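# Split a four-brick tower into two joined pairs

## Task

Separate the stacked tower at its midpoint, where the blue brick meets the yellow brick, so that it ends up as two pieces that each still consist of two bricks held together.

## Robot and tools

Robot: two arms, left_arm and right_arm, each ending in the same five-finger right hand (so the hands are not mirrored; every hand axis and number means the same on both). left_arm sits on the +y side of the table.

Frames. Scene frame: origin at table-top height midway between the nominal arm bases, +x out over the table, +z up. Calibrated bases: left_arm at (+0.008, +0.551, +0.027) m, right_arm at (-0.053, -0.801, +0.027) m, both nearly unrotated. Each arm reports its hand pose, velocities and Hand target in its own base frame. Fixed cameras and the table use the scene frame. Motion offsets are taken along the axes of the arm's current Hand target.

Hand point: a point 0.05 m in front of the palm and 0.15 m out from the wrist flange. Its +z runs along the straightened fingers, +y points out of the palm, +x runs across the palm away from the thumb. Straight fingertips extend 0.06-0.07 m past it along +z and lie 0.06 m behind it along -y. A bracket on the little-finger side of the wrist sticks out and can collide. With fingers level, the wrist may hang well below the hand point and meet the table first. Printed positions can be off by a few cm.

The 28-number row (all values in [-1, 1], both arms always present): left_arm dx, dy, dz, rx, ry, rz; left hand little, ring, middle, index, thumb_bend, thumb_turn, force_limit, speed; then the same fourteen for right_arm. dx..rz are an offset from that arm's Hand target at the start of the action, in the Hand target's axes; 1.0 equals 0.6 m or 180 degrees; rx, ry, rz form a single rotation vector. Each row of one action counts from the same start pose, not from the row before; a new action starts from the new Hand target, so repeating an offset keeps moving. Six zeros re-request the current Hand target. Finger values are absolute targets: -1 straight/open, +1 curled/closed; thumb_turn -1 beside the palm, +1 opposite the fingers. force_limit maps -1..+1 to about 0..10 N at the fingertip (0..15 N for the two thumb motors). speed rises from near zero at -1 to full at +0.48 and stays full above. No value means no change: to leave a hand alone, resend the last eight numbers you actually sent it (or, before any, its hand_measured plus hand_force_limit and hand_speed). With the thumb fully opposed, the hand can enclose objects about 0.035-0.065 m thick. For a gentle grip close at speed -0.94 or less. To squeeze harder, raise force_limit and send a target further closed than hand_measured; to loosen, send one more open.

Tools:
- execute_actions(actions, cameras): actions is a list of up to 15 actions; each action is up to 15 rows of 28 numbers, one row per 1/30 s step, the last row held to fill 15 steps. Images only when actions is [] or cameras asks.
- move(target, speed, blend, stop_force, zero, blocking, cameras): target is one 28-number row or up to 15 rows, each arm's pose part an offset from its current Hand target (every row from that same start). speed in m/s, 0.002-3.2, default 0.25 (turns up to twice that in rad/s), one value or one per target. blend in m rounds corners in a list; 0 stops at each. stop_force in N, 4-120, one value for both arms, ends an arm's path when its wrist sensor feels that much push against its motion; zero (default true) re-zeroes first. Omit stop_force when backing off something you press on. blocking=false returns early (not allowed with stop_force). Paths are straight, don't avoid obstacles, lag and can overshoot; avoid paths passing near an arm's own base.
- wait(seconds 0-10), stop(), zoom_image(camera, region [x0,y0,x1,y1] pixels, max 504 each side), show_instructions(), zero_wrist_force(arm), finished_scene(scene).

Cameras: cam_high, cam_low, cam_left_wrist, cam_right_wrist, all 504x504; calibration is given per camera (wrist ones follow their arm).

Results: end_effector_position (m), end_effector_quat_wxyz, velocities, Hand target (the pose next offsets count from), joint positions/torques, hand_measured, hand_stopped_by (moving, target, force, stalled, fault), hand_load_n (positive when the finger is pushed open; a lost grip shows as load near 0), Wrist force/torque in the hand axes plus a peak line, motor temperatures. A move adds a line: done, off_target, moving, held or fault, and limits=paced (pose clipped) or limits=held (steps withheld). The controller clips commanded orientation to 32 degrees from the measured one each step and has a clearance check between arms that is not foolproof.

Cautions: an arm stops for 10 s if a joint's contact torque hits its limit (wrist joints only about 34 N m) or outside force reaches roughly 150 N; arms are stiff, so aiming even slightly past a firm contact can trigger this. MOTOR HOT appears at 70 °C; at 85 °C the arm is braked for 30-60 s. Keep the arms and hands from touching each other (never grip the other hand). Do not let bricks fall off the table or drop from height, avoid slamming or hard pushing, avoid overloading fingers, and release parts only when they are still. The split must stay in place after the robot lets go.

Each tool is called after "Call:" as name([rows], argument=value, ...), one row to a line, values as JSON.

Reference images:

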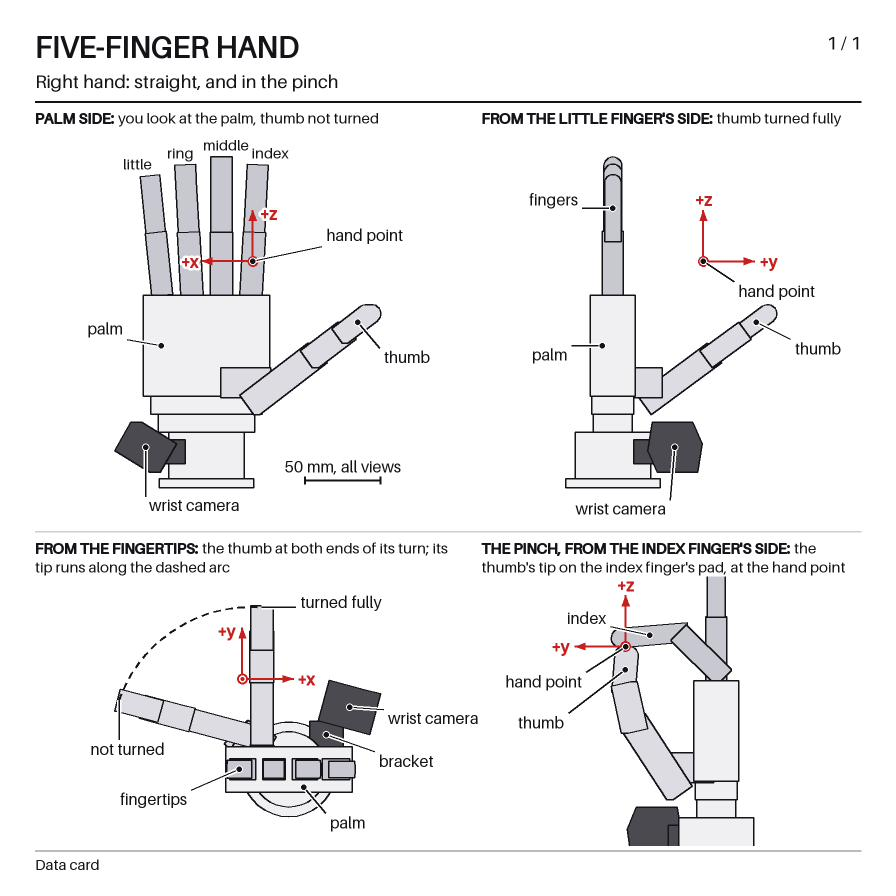

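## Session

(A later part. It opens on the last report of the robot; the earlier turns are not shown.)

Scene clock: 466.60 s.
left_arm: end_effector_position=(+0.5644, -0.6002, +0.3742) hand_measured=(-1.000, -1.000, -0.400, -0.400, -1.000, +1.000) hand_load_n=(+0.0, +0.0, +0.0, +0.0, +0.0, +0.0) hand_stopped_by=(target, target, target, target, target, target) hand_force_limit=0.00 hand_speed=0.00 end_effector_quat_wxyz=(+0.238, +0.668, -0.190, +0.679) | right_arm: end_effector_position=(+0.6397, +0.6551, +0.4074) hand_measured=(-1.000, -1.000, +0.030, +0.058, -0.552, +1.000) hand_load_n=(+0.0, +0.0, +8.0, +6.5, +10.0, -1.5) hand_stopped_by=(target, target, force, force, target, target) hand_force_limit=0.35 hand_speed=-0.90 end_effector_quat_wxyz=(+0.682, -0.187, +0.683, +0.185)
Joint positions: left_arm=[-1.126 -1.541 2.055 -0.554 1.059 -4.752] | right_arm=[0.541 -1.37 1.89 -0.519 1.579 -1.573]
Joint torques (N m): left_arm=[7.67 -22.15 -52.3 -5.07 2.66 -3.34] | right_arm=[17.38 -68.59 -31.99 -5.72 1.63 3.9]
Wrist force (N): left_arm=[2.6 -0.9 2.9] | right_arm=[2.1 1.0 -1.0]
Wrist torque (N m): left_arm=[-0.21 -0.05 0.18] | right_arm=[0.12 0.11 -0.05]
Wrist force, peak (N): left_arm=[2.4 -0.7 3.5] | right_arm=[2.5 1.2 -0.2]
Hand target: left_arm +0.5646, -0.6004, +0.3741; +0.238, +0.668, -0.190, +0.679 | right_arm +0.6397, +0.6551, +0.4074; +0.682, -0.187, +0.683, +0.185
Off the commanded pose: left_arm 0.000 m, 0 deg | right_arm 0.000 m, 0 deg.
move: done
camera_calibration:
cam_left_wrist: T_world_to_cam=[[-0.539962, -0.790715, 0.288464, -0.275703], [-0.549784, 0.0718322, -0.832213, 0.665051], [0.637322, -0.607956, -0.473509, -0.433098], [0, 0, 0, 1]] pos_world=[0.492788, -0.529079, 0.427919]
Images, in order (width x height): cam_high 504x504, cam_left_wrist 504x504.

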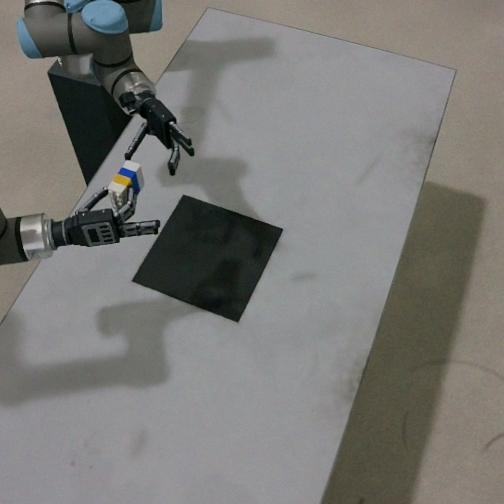

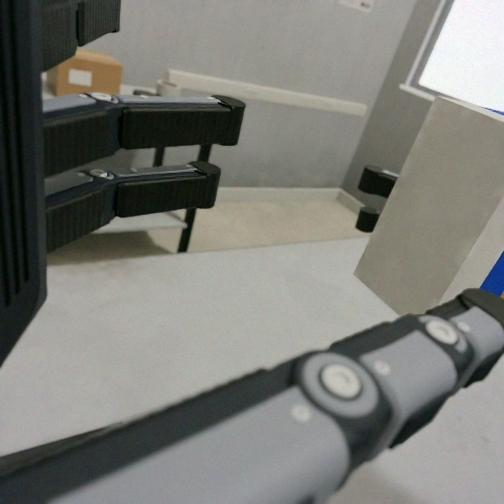

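Call:
move(target=[-0.0013,0.0931,0.0478,0,0,0,-1,-1,-0.4,-0.4,-1,1,0,0,0,0,0,0,0,0,-1,-1,0.4,0.4,-0.55,1,0.35,-0.9], speed=0.06, stop_force=10, cameras=["cam_left_wrist", "cam_high", "cam_low"])

Call:
zoom_image(camera="cam_high", region=[50, 110, 190, 250])

Call:
zoom_image(camera="cam_low", region=[0, 70, 100, 170])

Scene clock: 539.33 s.
left_arm: end_effector_position=(+0.5558, -0.6624, +0.3776) hand_measured=(-1.000, -1.000, -0.400, -0.400, -1.000, +1.000) hand_load_n=(+0.0, +0.5, +0.0, +0.0, +0.0, +0.0) hand_stopped_by=(target, target, target, target, target, target) hand_force_limit=0.00 hand_speed=0.00 end_effector_quat_wxyz=(+0.238, +0.668, -0.190, +0.679) | right_arm: end_effector_position=(+0.6397, +0.6551, +0.4074) hand_measured=(-1.000, -1.000, +0.030, +0.058, -0.552, +1.000) hand_load_n=(+0.0, +0.0, +8.0, +7.0, +9.5, -1.5) hand_stopped_by=(target, target, force, force, target, target) hand_force_limit=0.35 hand_speed=-0.90 end_effector_quat_wxyz=(+0.682, -0.187, +0.683, +0.185)
Joint positions: left_arm=[-1.187 -1.476 1.979 -0.544 0.998 -4.749] | right_arm=[0.541 -1.37 1.89 -0.519 1.579 -1.573]
Joint torques (N m): left_arm=[-11.23 -28.74 -52.06 0.78 -2.69 1.83] | right_arm=[17.02 -63.5 -32.37 -5.04 1.65 3.91]
Wrist force (N): left_arm=[2.7 -0.4 2.7] | right_arm=[2.3 1.2 -0.5]
Wrist torque (N m): left_arm=[-0.13 -0.05 0.21] | right_arm=[0.11 0.07 -0.02]
Wrist force, peak (N): left_arm=[2.8 -0.6 3.2] | right_arm=[2.5 1.4 -0.4]
Hand target: left_arm +0.5558, -0.6624, +0.3776; +0.238, +0.668, -0.190, +0.679 | right_arm +0.6397, +0.6551, +0.4074; +0.682, -0.187, +0.683, +0.185
Off the commanded pose: left_arm 0.000 m, 0 deg | right_arm 0.000 m, 0 deg.
move: done
camera_calibration:
cam_left_wrist: T_world_to_cam=[[-0.540047, -0.790634, 0.288527, -0.330503], [-0.549814, 0.071861, -0.83219, 0.667588], [0.637224, -0.608058, -0.47351, -0.46377], [0, 0, 0, 1]] pos_world=[0.484087, -0.59128, 0.431319]
Images, in order (width x height): cam_high 504x504, cam_low 504x504, cam_left_wrist 504x504.

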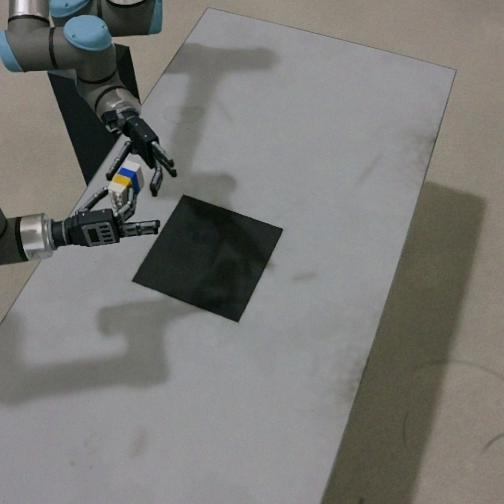

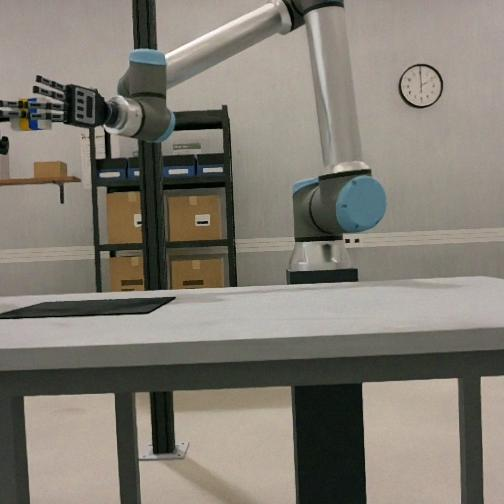

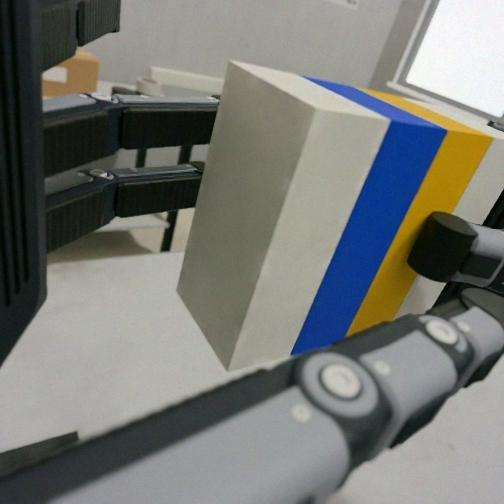

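Scaled by 3.600 from the camera's 504x504 image, which has a finer 720x720 frame.

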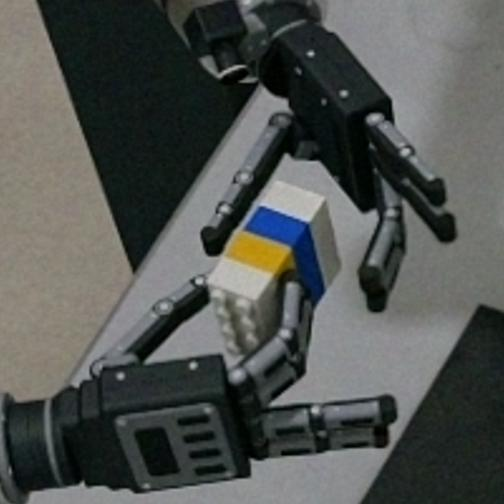

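Scaled by 5.040 from the camera's 504x504 image, which has a finer 720x720 frame.

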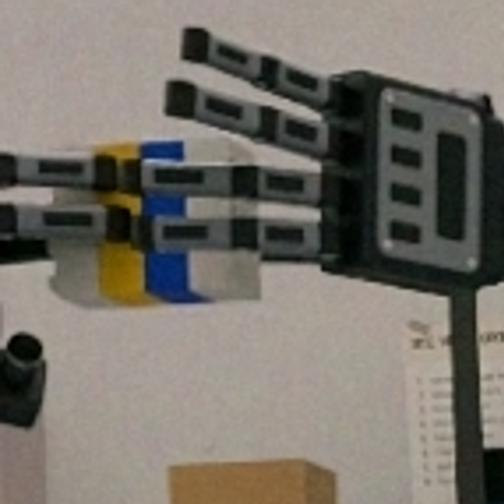

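Call:
move([
  [0,-0.0029,-0.0017,0,0,0,-1,-1,-0.4,-0.4,-1,1,0,0,0,0,0,0,0,0,-1,-1,0.4,0.4,-0.55,1,0.35,-0.9],
  [0,-0.0029,-0.0017,0,0,0,-1,-1,-0.4,-0.4,-0.45,1,-0.8,-0.85,0,0,0,0,0,0,-1,-1,0.4,0.4,-0.55,1,0.35,-0.9],
  [0,-0.0029,-0.0017,0,0,0,-1,-1,0.3,0.3,-0.45,1,-0.6,-0.85,0,0,0,0,0,0,-1,-1,0.4,0.4,-0.55,1,0.35,-0.9],
], speed=0.05, cameras=["cam_left_wrist", "cam_high", "cam_low"])

Call:
zoom_image(camera="cam_high", region=[80, 130, 180, 230])

Call:
zoom_image(camera="cam_low", region=[0, 70, 80, 150])

Scene clock: 589.23 s.
left_arm: end_effector_position=(+0.5559, -0.6604, +0.3775) hand_measured=(-1.000, -1.000, +0.014, +0.042, -0.544, +1.000) hand_load_n=(+0.0, +0.0, +2.5, +4.5, +6.0, -0.5) hand_stopped_by=(target, target, force, force, force, target) hand_force_limit=-0.60 hand_speed=-0.85 end_effector_quat_wxyz=(+0.238, +0.668, -0.190, +0.679) | right_arm: end_effector_position=(+0.6396, +0.6551, +0.4074) hand_measured=(-1.000, -1.000, +0.030, +0.058, -0.552, +1.000) hand_load_n=(+0.0, +0.0, +7.5, +7.0, +10.0, -1.5) hand_stopped_by=(target, target, force, force, target, target) hand_force_limit=0.35 hand_speed=-0.90 end_effector_quat_wxyz=(+0.682, -0.187, +0.683, +0.185)
Joint positions: left_arm=[-1.186 -1.479 1.982 -0.545 1 -4.749] | right_arm=[0.541 -1.37 1.89 -0.519 1.579 -1.573]
Joint torques (N m): left_arm=[5.11 -61.37 -33.5 -4.54 2.34 -2.49] | right_arm=[16.32 -59.66 -35.67 -4.51 -0.16 3.92]
Wrist force (N): left_arm=[2.7 -1.0 4.0] | right_arm=[2.5 2.0 -1.3]
Wrist torque (N m): left_arm=[-0.15 -0.05 0.20] | right_arm=[0.02 0.07 0.01]
Wrist force, peak (N): left_arm=[2.8 -0.9 4.2] | right_arm=[2.4 2.1 -1.3]
Hand target: left_arm +0.5559, -0.6604, +0.3775; +0.238, +0.668, -0.190, +0.679 | right_arm +0.6397, +0.6551, +0.4074; +0.682, -0.187, +0.683, +0.185
Off the commanded pose: left_arm 0.000 m, 0 deg | right_arm 0.000 m, 0 deg.
move: done
camera_calibration:
cam_left_wrist: T_world_to_cam=[[-0.540047, -0.790634, 0.288527, -0.328785], [-0.549814, 0.071861, -0.83219, 0.667471], [0.637224, -0.608058, -0.47351, -0.462729], [0, 0, 0, 1]] pos_world=[0.484287, -0.58928, 0.431219]
Images, in order (width x height): cam_high 504x504, cam_low 504x504, cam_left_wrist 504x504.

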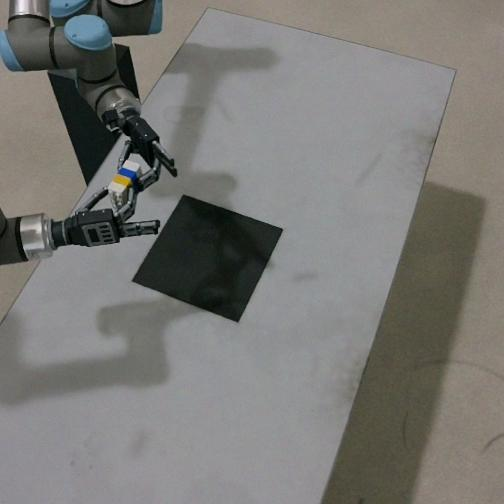

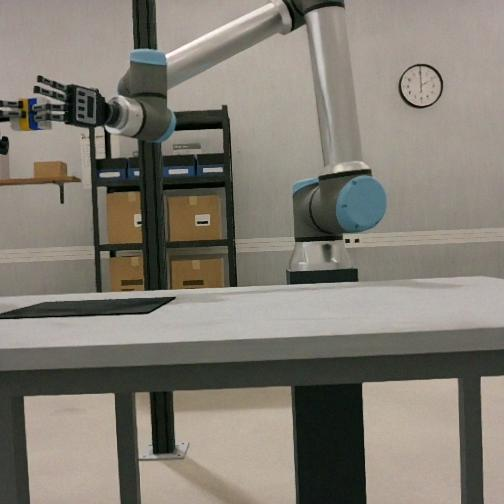

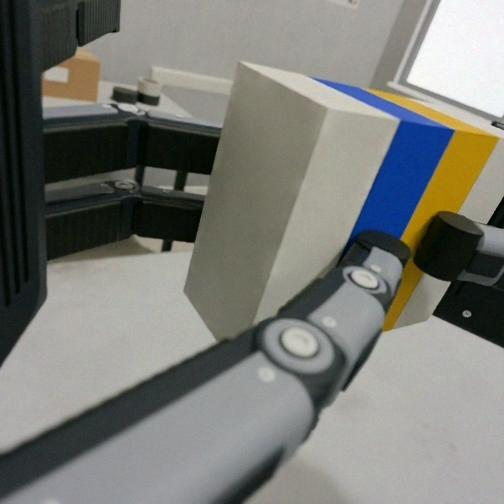

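Scaled by 5.040 from the camera's 504x504 image, which has a finer 720x720 frame.

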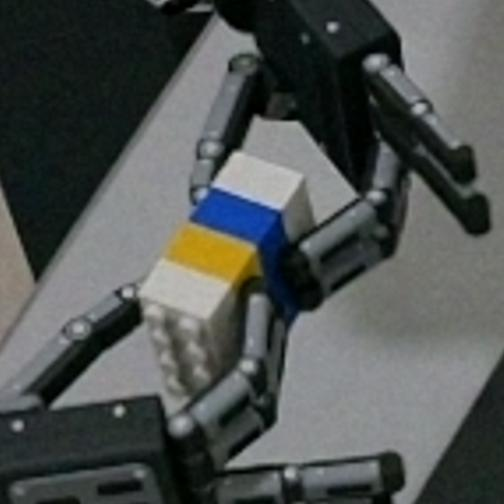

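Scaled by 6.300 from the camera's 504x504 image, which has a finer 720x720 frame.

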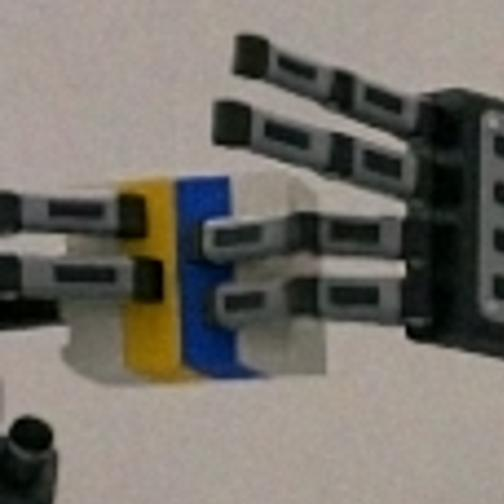

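Call:
move([
  [0,0,0,0,0,0,-1,-1,0.4,0.4,-0.45,1,0.35,-0.9,0,0,0,0,0,0,-1,-1,0.4,0.4,-0.55,1,0.35,-0.9],
  [0,-0.02887,-0.01667,0,0,0,-1,-1,0.4,0.4,-0.45,1,0.35,-0.9,0,0,0,0,0,0,-1,-1,0.4,0.4,-0.55,1,0.35,-0.9],
], speed=0.015, cameras=["cam_left_wrist", "cam_high", "cam_low"])

Call:
zoom_image(camera="cam_high", region=[80, 130, 180, 230])

Call:
zoom_image(camera="cam_low", region=[0, 70, 80, 150])

Scene clock: 601.57 s.
left_arm: end_effector_position=(+0.5577, -0.6408, +0.3761) hand_measured=(-1.000, -1.000, +0.030, +0.058, -0.546, +1.000) hand_load_n=(+0.0, +0.0, +6.0, +6.0, +12.5, -0.5) hand_stopped_by=(target, target, force, force, force, target) hand_force_limit=0.35 hand_speed=-0.90 end_effector_quat_wxyz=(+0.238, +0.668, -0.190, +0.679) | right_arm: end_effector_position=(+0.6396, +0.6551, +0.4074) hand_measured=(-1.000, -1.000, +0.030, +0.058, -0.552, +1.000) hand_load_n=(+0.0, +0.0, +7.0, +7.5, +10.0, -1.5) hand_stopped_by=(target, target, force, force, target, target) hand_force_limit=0.35 hand_speed=-0.90 end_effector_quat_wxyz=(+0.682, -0.187, +0.683, +0.185)
Joint positions: left_arm=[-1.169 -1.5 2.008 -0.549 1.016 -4.75] | right_arm=[0.541 -1.37 1.89 -0.519 1.579 -1.573]
Joint torques (N m): left_arm=[3.81 -61.26 -34.28 -5.26 3.32 -2.5] | right_arm=[-6.14 -56.18 -36.74 -4.09 1.57 3.32]
Wrist force (N): left_arm=[2.3 -0.6 2.6] | right_arm=[1.9 0.9 -0.3]
Wrist torque (N m): left_arm=[-0.15 -0.05 0.19] | right_arm=[0.06 0.08 -0.04]
Wrist force, peak (N): left_arm=[3.9 5.0 8.6] | right_arm=[3.3 9.1 2.5]
Hand target: left_arm +0.5577, -0.6406, +0.3761; +0.238, +0.668, -0.190, +0.679 | right_arm +0.6397, +0.6551, +0.4074; +0.682, -0.187, +0.683, +0.185
Off the commanded pose: left_arm 0.000 m, 0 deg | right_arm 0.000 m, 0 deg.
move: done
camera_calibration:
cam_left_wrist: T_world_to_cam=[[-0.540047, -0.790634, 0.288527, -0.311913], [-0.549814, 0.071861, -0.83219, 0.665887], [0.637224, -0.608058, -0.47351, -0.452621], [0, 0, 0, 1]] pos_world=[0.486087, -0.56968, 0.429819]
Images, in order (width x height): cam_high 504x504, cam_low 504x504, cam_left_wrist 504x504.

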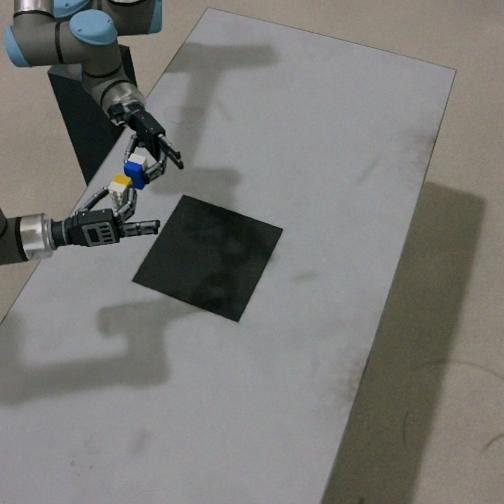

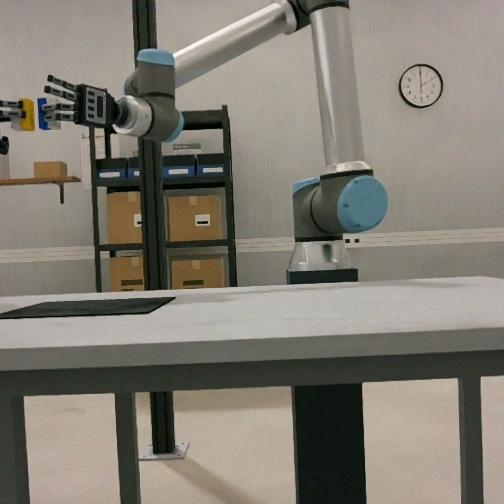

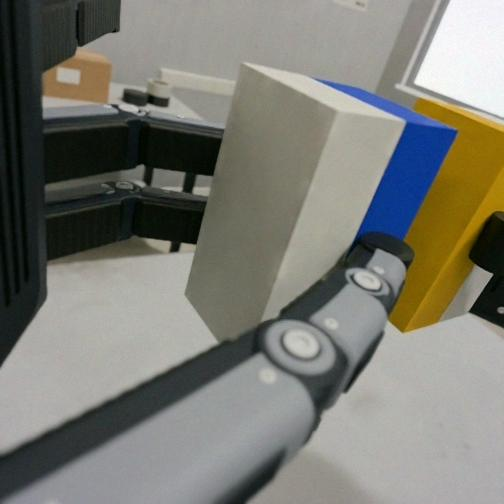

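Scaled by 5.040 from the camera's 504x504 image, which has a finer 720x720 frame.

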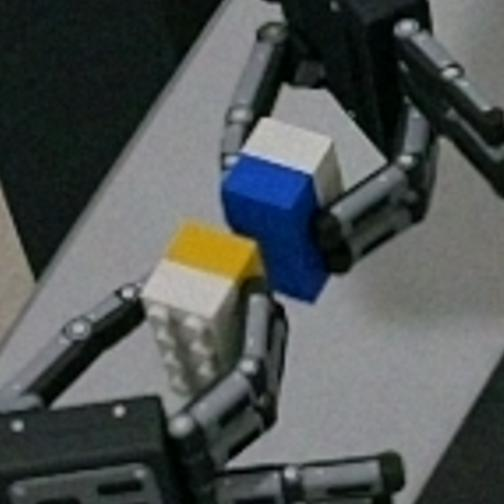

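Scaled by 6.300 from the camera's 504x504 image, which has a finer 720x720 frame.

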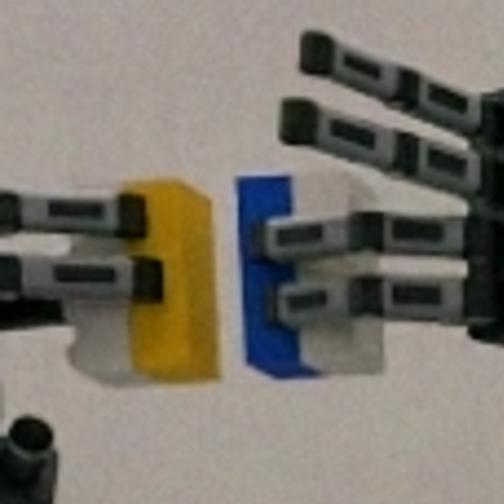

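Call:
move([
  [0,-0.1443,-0.0833,0,0,0,-1,-1,0.4,0.4,-0.45,1,0.35,-0.9,0,-0.0866,-0.05,0,0,0,-1,-1,0.4,0.4,-0.55,1,0.35,-0.9],
  [-0.4417,-0.6534,-0.4036,0,-0.2546,0.4411,-1,-1,0.4,0.4,-0.45,1,0.35,-0.9,0.5623,-0.3345,-0.1675,-0.0149,0.2585,-0.4186,-1,-1,0.4,0.4,-0.55,1,0.35,-0.9],
], speed=0.3, blend=[0.04,0], cameras=["all"])

Call:
zoom_image(camera="cam_low", region=[150, 220, 290, 360])

Scene clock: 657.53 s.
left_arm: end_effector_position=(+0.5845, -0.1999, +0.0802) hand_measured=(-1.000, -1.000, +0.030, +0.058, -0.546, +1.000) hand_load_n=(+0.0, +0.0, +6.0, +6.0, +13.0, -0.5) hand_stopped_by=(target, target, force, force, force, target) hand_force_limit=0.35 hand_speed=-0.90 end_effector_quat_wxyz=(-0.324, +0.591, -0.633, +0.381) | right_arm: end_effector_position=(+0.6549, +0.4303, +0.0708) hand_measured=(-1.000, -1.000, +0.030, +0.058, -0.552, +1.000) hand_load_n=(+0.0, +0.0, +7.0, +7.0, +10.0, -1.0) hand_stopped_by=(target, target, force, force, target, target) hand_force_limit=0.35 hand_speed=-0.90 end_effector_quat_wxyz=(-0.344, +0.621, -0.624, +0.327)
Joint positions: left_arm=[-0.906 -1.419 2.262 -0.156 0.907 -3.656] | right_arm=[0.412 -1.186 1.923 -0.117 1.892 -2.893]
Joint torques (N m): left_arm=[4.58 -20.34 -19.08 -1.84 -3.99 2.54] | right_arm=[16.79 -54.78 -36.87 -1.71 2.1 -3.84]
Wrist force (N): left_arm=[1.0 -2.2 1.6] | right_arm=[0.9 1.8 0.1]
Wrist torque (N m): left_arm=[0.03 -0.01 -0.06] | right_arm=[0.11 -0.05 0.34]
Wrist force, peak (N): left_arm=[3.2 -1.0 3.2] | right_arm=[2.0 2.3 -0.8]
Hand target: left_arm +0.5845, -0.1998, +0.0801; -0.324, +0.591, -0.633, +0.381 | right_arm +0.6549, +0.4302, +0.0707; -0.344, +0.622, -0.624, +0.327
Off the commanded pose: left_arm 0.000 m, 0 deg | right_arm 0.000 m, 0 deg.
move: done
camera_calibration:
cam_left_wrist: T_world_to_cam=[[-0.487382, -0.220918, -0.84478, 0.310395], [-0.476186, 0.878189, 0.0450728, 0.450504], [0.731919, 0.42424, -0.533212, -0.185877], [0, 0, 0, 1]] pos_world=[0.501852, -0.248198, 0.142798]
cam_right_wrist: T_world_to_cam=[[-0.547436, -0.19451, -0.813929, 0.501909], [-0.494893, 0.859558, 0.127443, -0.0546222], [0.67483, 0.472574, -0.566814, -0.493128], [0, 0, 0, 1]] pos_world=[0.580508, 0.377616, 0.135967]

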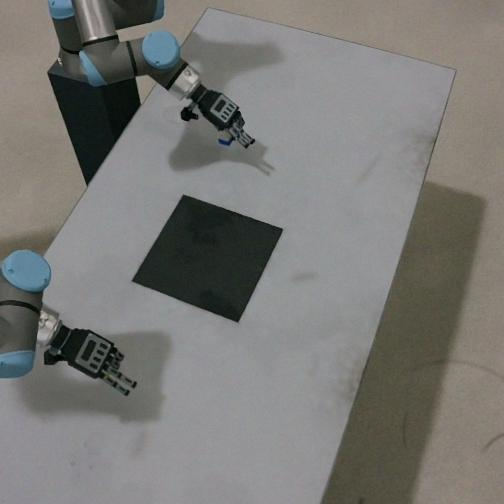

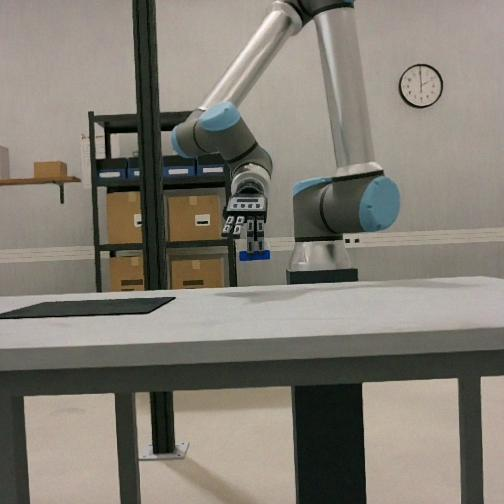

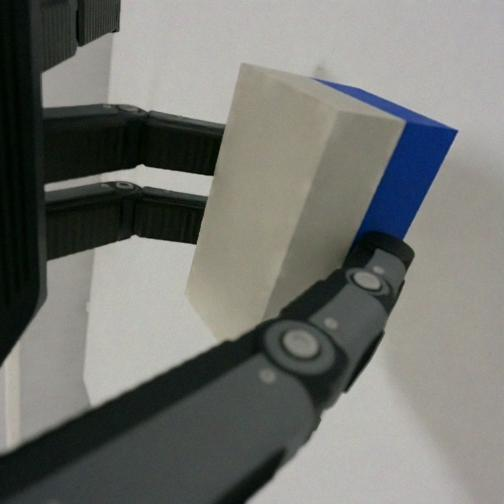

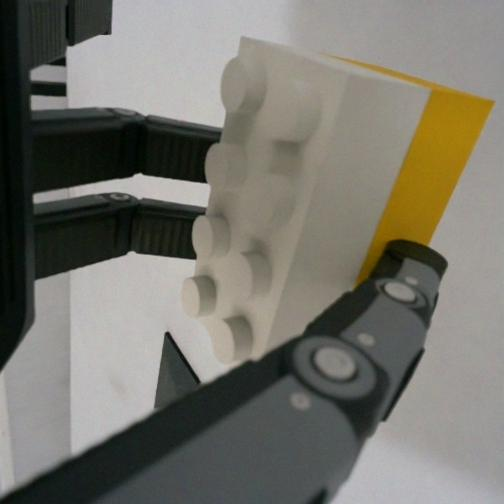

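Scaled by 3.600 from the camera's 504x504 image, which has a finer 720x720 frame.

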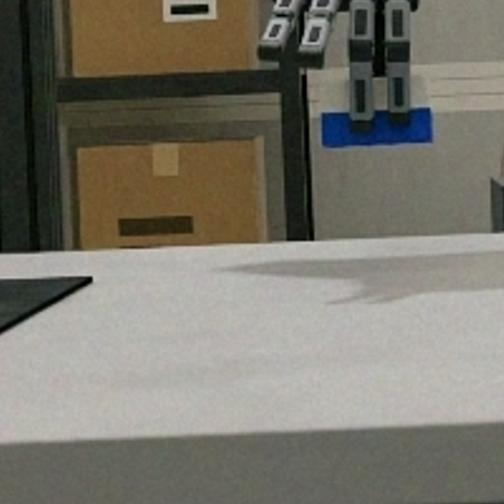

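Call:
move(target=[-0.004,0.0865,0.05,0,0,0,-1,-1,0.4,0.4,-0.45,1,0.35,-0.9,0.0021,0.0766,0.0504,0,0,0,-1,-1,0.4,0.4,-0.55,1,0.35,-0.9], speed=0.12)

Call:
move(target=[-0.002,0.0433,0.025,0,0,0,-1,-1,0.4,0.4,-0.45,1,0.35,-0.9,0.0012,0.0418,0.0275,0,0,0,-1,-1,0.4,0.4,-0.55,1,0.35,-0.9], speed=0.01, stop_force=5, cameras=["all"])

Call:
zoom_image(camera="cam_low", region=[190, 220, 290, 320])

Scene clock: 671.53 s.
left_arm: end_effector_position=(+0.5845, -0.1998, +0.0202) hand_measured=(-1.000, -1.000, +0.030, +0.058, -0.546, +1.000) hand_load_n=(+0.0, +0.0, +6.0, +5.5, +12.5, -0.5) hand_stopped_by=(target, target, force, force, force, target) hand_force_limit=0.35 hand_speed=-0.90 end_effector_quat_wxyz=(-0.324, +0.591, -0.633, +0.381) | right_arm: end_effector_position=(+0.6549, +0.4302, +0.0158) hand_measured=(-1.000, -1.000, +0.030, +0.058, -0.552, +1.000) hand_load_n=(+0.0, +0.0, +6.5, +7.5, +10.0, -1.5) hand_stopped_by=(target, target, force, force, target, target) hand_force_limit=0.35 hand_speed=-0.90 end_effector_quat_wxyz=(-0.344, +0.622, -0.624, +0.327)
Joint positions: left_arm=[-0.906 -1.317 2.296 -0.292 0.906 -3.655] | right_arm=[0.412 -1.119 1.949 -0.211 1.892 -2.893]
Joint torques (N m): left_arm=[6.64 -26.57 -14.37 -1.17 2.07 2.43] | right_arm=[5.21 -57.6 -19.85 -1.97 0.52 1.3]
Wrist force (N): left_arm=[0.9 -2.1 1.5] | right_arm=[0.8 2.0 0.1]
Wrist torque (N m): left_arm=[0.00 -0.03 -0.09] | right_arm=[0.09 0.02 0.34]
Wrist force, peak (N): left_arm=[1.2 -3.1 1.4] | right_arm=[1.2 2.6 0.3]
Hand target: left_arm +0.5846, -0.1998, +0.0201; -0.324, +0.591, -0.633, +0.381 | right_arm +0.6549, +0.4302, +0.0156; -0.344, +0.622, -0.624, +0.327
Off the commanded pose: left_arm 0.000 m, 0 deg | right_arm 0.000 m, 0 deg.
move: done

Scene clock: 674.83 s.
left_arm: end_effector_position=(+0.5846, -0.1998, +0.0014) hand_measured=(-1.000, -1.000, +0.030, +0.058, -0.546, +1.000) hand_load_n=(+0.0, +0.0, +6.0, +6.0, +12.0, -1.0) hand_stopped_by=(target, target, force, force, force, target) hand_force_limit=0.35 hand_speed=-0.90 end_effector_quat_wxyz=(-0.324, +0.591, -0.633, +0.381) | right_arm: end_effector_position=(+0.6548, +0.4302, -0.0019) hand_measured=(-1.000, -1.000, +0.030, +0.058, -0.552, +1.000) hand_load_n=(+0.0, +0.0, +8.0, +6.5, +10.0, -1.5) hand_stopped_by=(target, target, force, force, target, target) hand_force_limit=0.35 hand_speed=-0.90 end_effector_quat_wxyz=(-0.344, +0.622, -0.624, +0.327)
Joint positions: left_arm=[-0.906 -1.282 2.304 -0.335 0.907 -3.655] | right_arm=[0.412 -1.095 1.956 -0.241 1.892 -2.893]
Joint torques (N m): left_arm=[-1.06 -58.27 -31.4 4.3 2.12 0.42] | right_arm=[-12.34 -77.81 -33.3 2.58 -0.75 -1.11]
Wrist force (N): left_arm=[0.8 -4.7 0.5] | right_arm=[1.3 2.1 0.2]
Wrist torque (N m): left_arm=[-0.10 0.03 -0.19] | right_arm=[0.11 -0.06 0.37]
Wrist force, peak (N): left_arm=[0.2 -11.3 -2.1] | right_arm=[1.4 -1.7 -4.1]
Hand target: left_arm +0.5846, -0.1998, +0.0014; -0.324, +0.591, -0.633, +0.381 (not the last commanded pose) | right_arm +0.6548, +0.4302, -0.0019; -0.344, +0.622, -0.624, +0.327 (not the last commanded pose)
Off the commanded pose: left_arm 0.011 m, 0 deg | right_arm 0.012 m, 0 deg.
move: contact (left_arm, right_arm)
camera_calibration:
cam_left_wrist: T_world_to_cam=[[-0.487251, -0.220548, -0.844952, 0.243936], [-0.476164, 0.878186, 0.0453626, 0.453985], [0.73202, 0.424439, -0.532914, -0.228031], [0, 0, 0, 1]] pos_world=[0.501952, -0.248098, 0.0639996]
cam_right_wrist: T_world_to_cam=[[-0.547406, -0.194885, -0.813859, 0.442834], [-0.494938, 0.859588, 0.127062, -0.0452317], [0.674821, 0.472365, -0.567, -0.534193], [0, 0, 0, 1]] pos_world=[0.580508, 0.377516, 0.063265]

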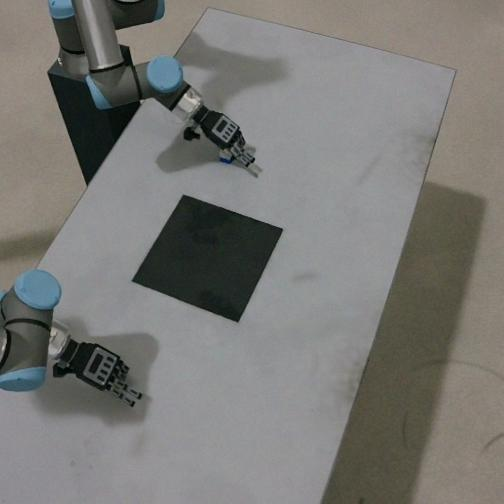

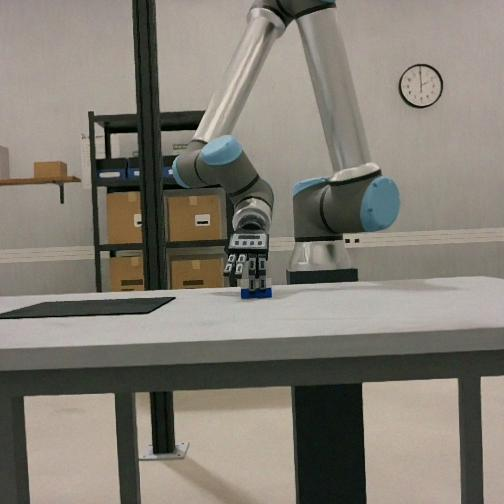

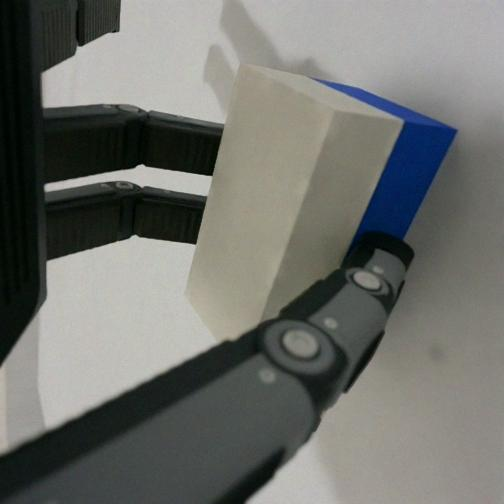

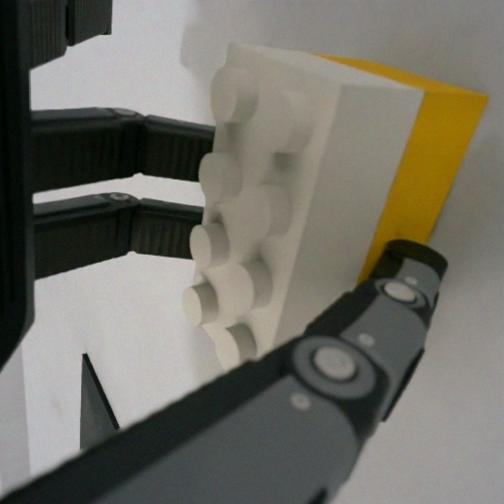

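Scaled by 5.040 from the camera's 504x504 image, which has a finer 720x720 frame.

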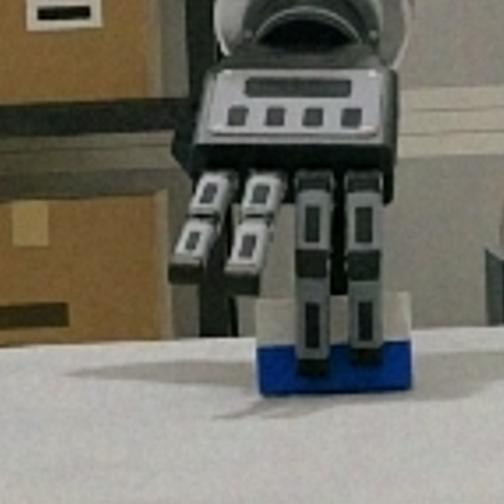

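Call:
move([
  [0,0,0,0,0,0,-1,-1,-0.5,-0.5,-0.45,1,0.35,-0.7,0,0,0,0,0,0,-1,-1,-0.5,-0.5,-0.55,1,0.35,-0.7],
  [0,0.0083,-0.0144,0,0,0,-1,-1,-0.5,-0.5,-0.45,1,0.35,-0.7,0,0.0083,-0.0144,0,0,0,-1,-1,-0.5,-0.5,-0.55,1,0.35,-0.7],
  [0.008,-0.1648,-0.1144,0,0,0,-1,-1,-0.5,-0.5,-0.45,1,0.35,-0.7,-0.0046,-0.1588,-0.1244,0,0,0,-1,-1,-0.5,-0.5,-0.55,1,0.35,-0.7],
], speed=[0.05,0.04,0.15], cameras=["all"])

Call:
zoom_image(camera="cam_high", region=[30, 300, 230, 500])

Call:
zoom_image(camera="cam_low", region=[190, 220, 290, 320])

Scene clock: 691.03 s.
left_arm: end_effector_position=(+0.5746, -0.1989, +0.1213) hand_measured=(-1.000, -1.000, -0.500, -0.500, -0.542, +1.000) hand_load_n=(+0.0, +0.0, +0.0, +0.0, +0.0, +0.0) hand_stopped_by=(target, target, target, target, force, target) hand_force_limit=0.35 hand_speed=-0.70 end_effector_quat_wxyz=(-0.324, +0.591, -0.633, +0.381) | right_arm: end_effector_position=(+0.6449, +0.4302, +0.1186) hand_measured=(-1.000, -1.000, -0.500, -0.500, -0.550, +1.000) hand_load_n=(+0.0, +0.0, +0.0, +0.0, +0.0, +0.0) hand_stopped_by=(target, target, target, target, target, target) hand_force_limit=0.35 hand_speed=-0.70 end_effector_quat_wxyz=(-0.344, +0.622, -0.624, +0.327)
Joint positions: left_arm=[-0.925 -1.493 2.249 -0.059 0.892 -3.67] | right_arm=[0.419 -1.25 1.908 -0.038 1.898 -2.889]
Joint torques (N m): left_arm=[-13.4 -50.69 -41.04 4.49 -4.19 -2.71] | right_arm=[-10.72 -72.69 -37.81 5.56 0.67 3.01]
Wrist force (N): left_arm=[0.9 -2.6 1.0] | right_arm=[1.2 1.5 -0.3]
Wrist torque (N m): left_arm=[-0.02 0.01 0.10] | right_arm=[0.12 -0.11 0.35]
Wrist force, peak (N): left_arm=[1.0 -4.6 0.8] | right_arm=[1.5 3.2 0.2]
Hand target: left_arm +0.5745, -0.1989, +0.1214; -0.324, +0.591, -0.633, +0.381 | right_arm +0.6450, +0.4302, +0.1187; -0.344, +0.622, -0.624, +0.327
Off the commanded pose: left_arm 0.000 m, 0 deg | right_arm 0.000 m, 0 deg.
move: done
camera_calibration:
cam_left_wrist: T_world_to_cam=[[-0.487251, -0.220548, -0.844952, 0.340572], [-0.476164, 0.878186, 0.0453626, 0.442994], [0.73202, 0.424439, -0.532914, -0.157196], [0, 0, 0, 1]] pos_world=[0.491952, -0.247198, 0.1839]
cam_right_wrist: T_world_to_cam=[[-0.547365, -0.194923, -0.813877, 0.535561], [-0.495025, 0.859537, 0.127066, -0.0653872], [0.67479, 0.472442, -0.566972, -0.459148], [0, 0, 0, 1]] pos_world=[0.570607, 0.377516, 0.183865]

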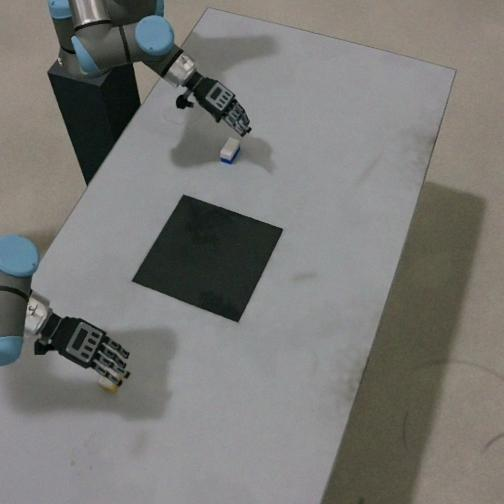

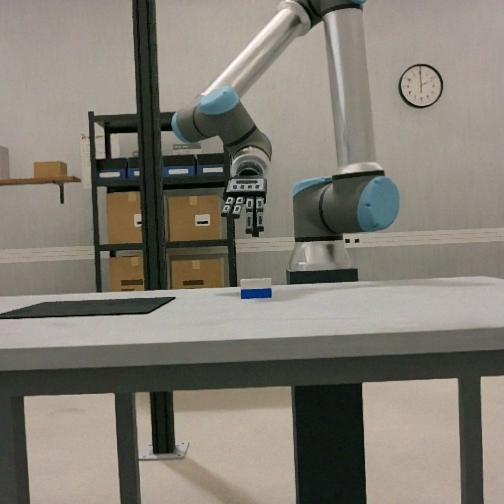

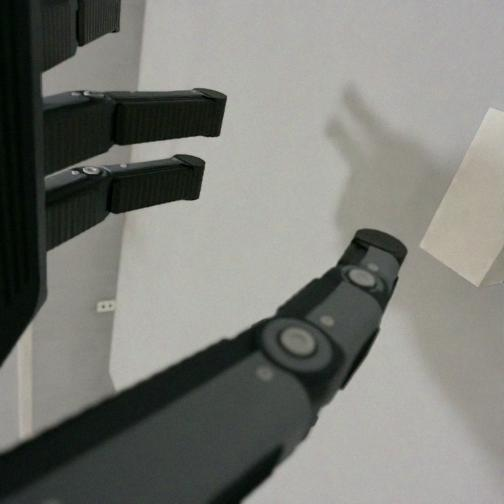

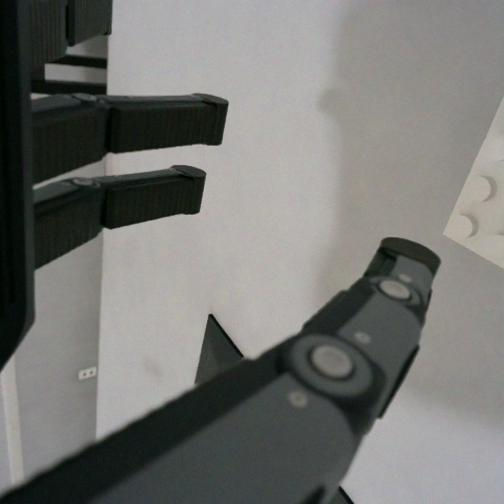

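Scaled by 2.520 from the camera's 504x504 image, which has a finer 720x720 frame.

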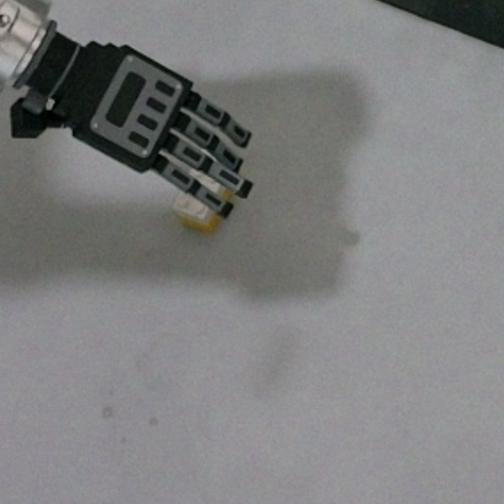

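Scaled by 5.040 from the camera's 504x504 image, which has a finer 720x720 frame.

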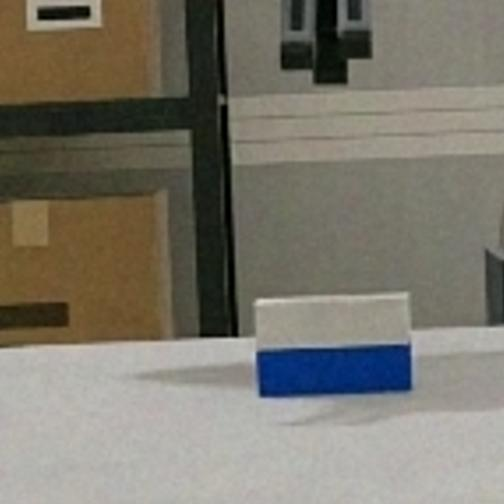

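Call:
finished_scene(scene=2)

The scene is finished: the task was done.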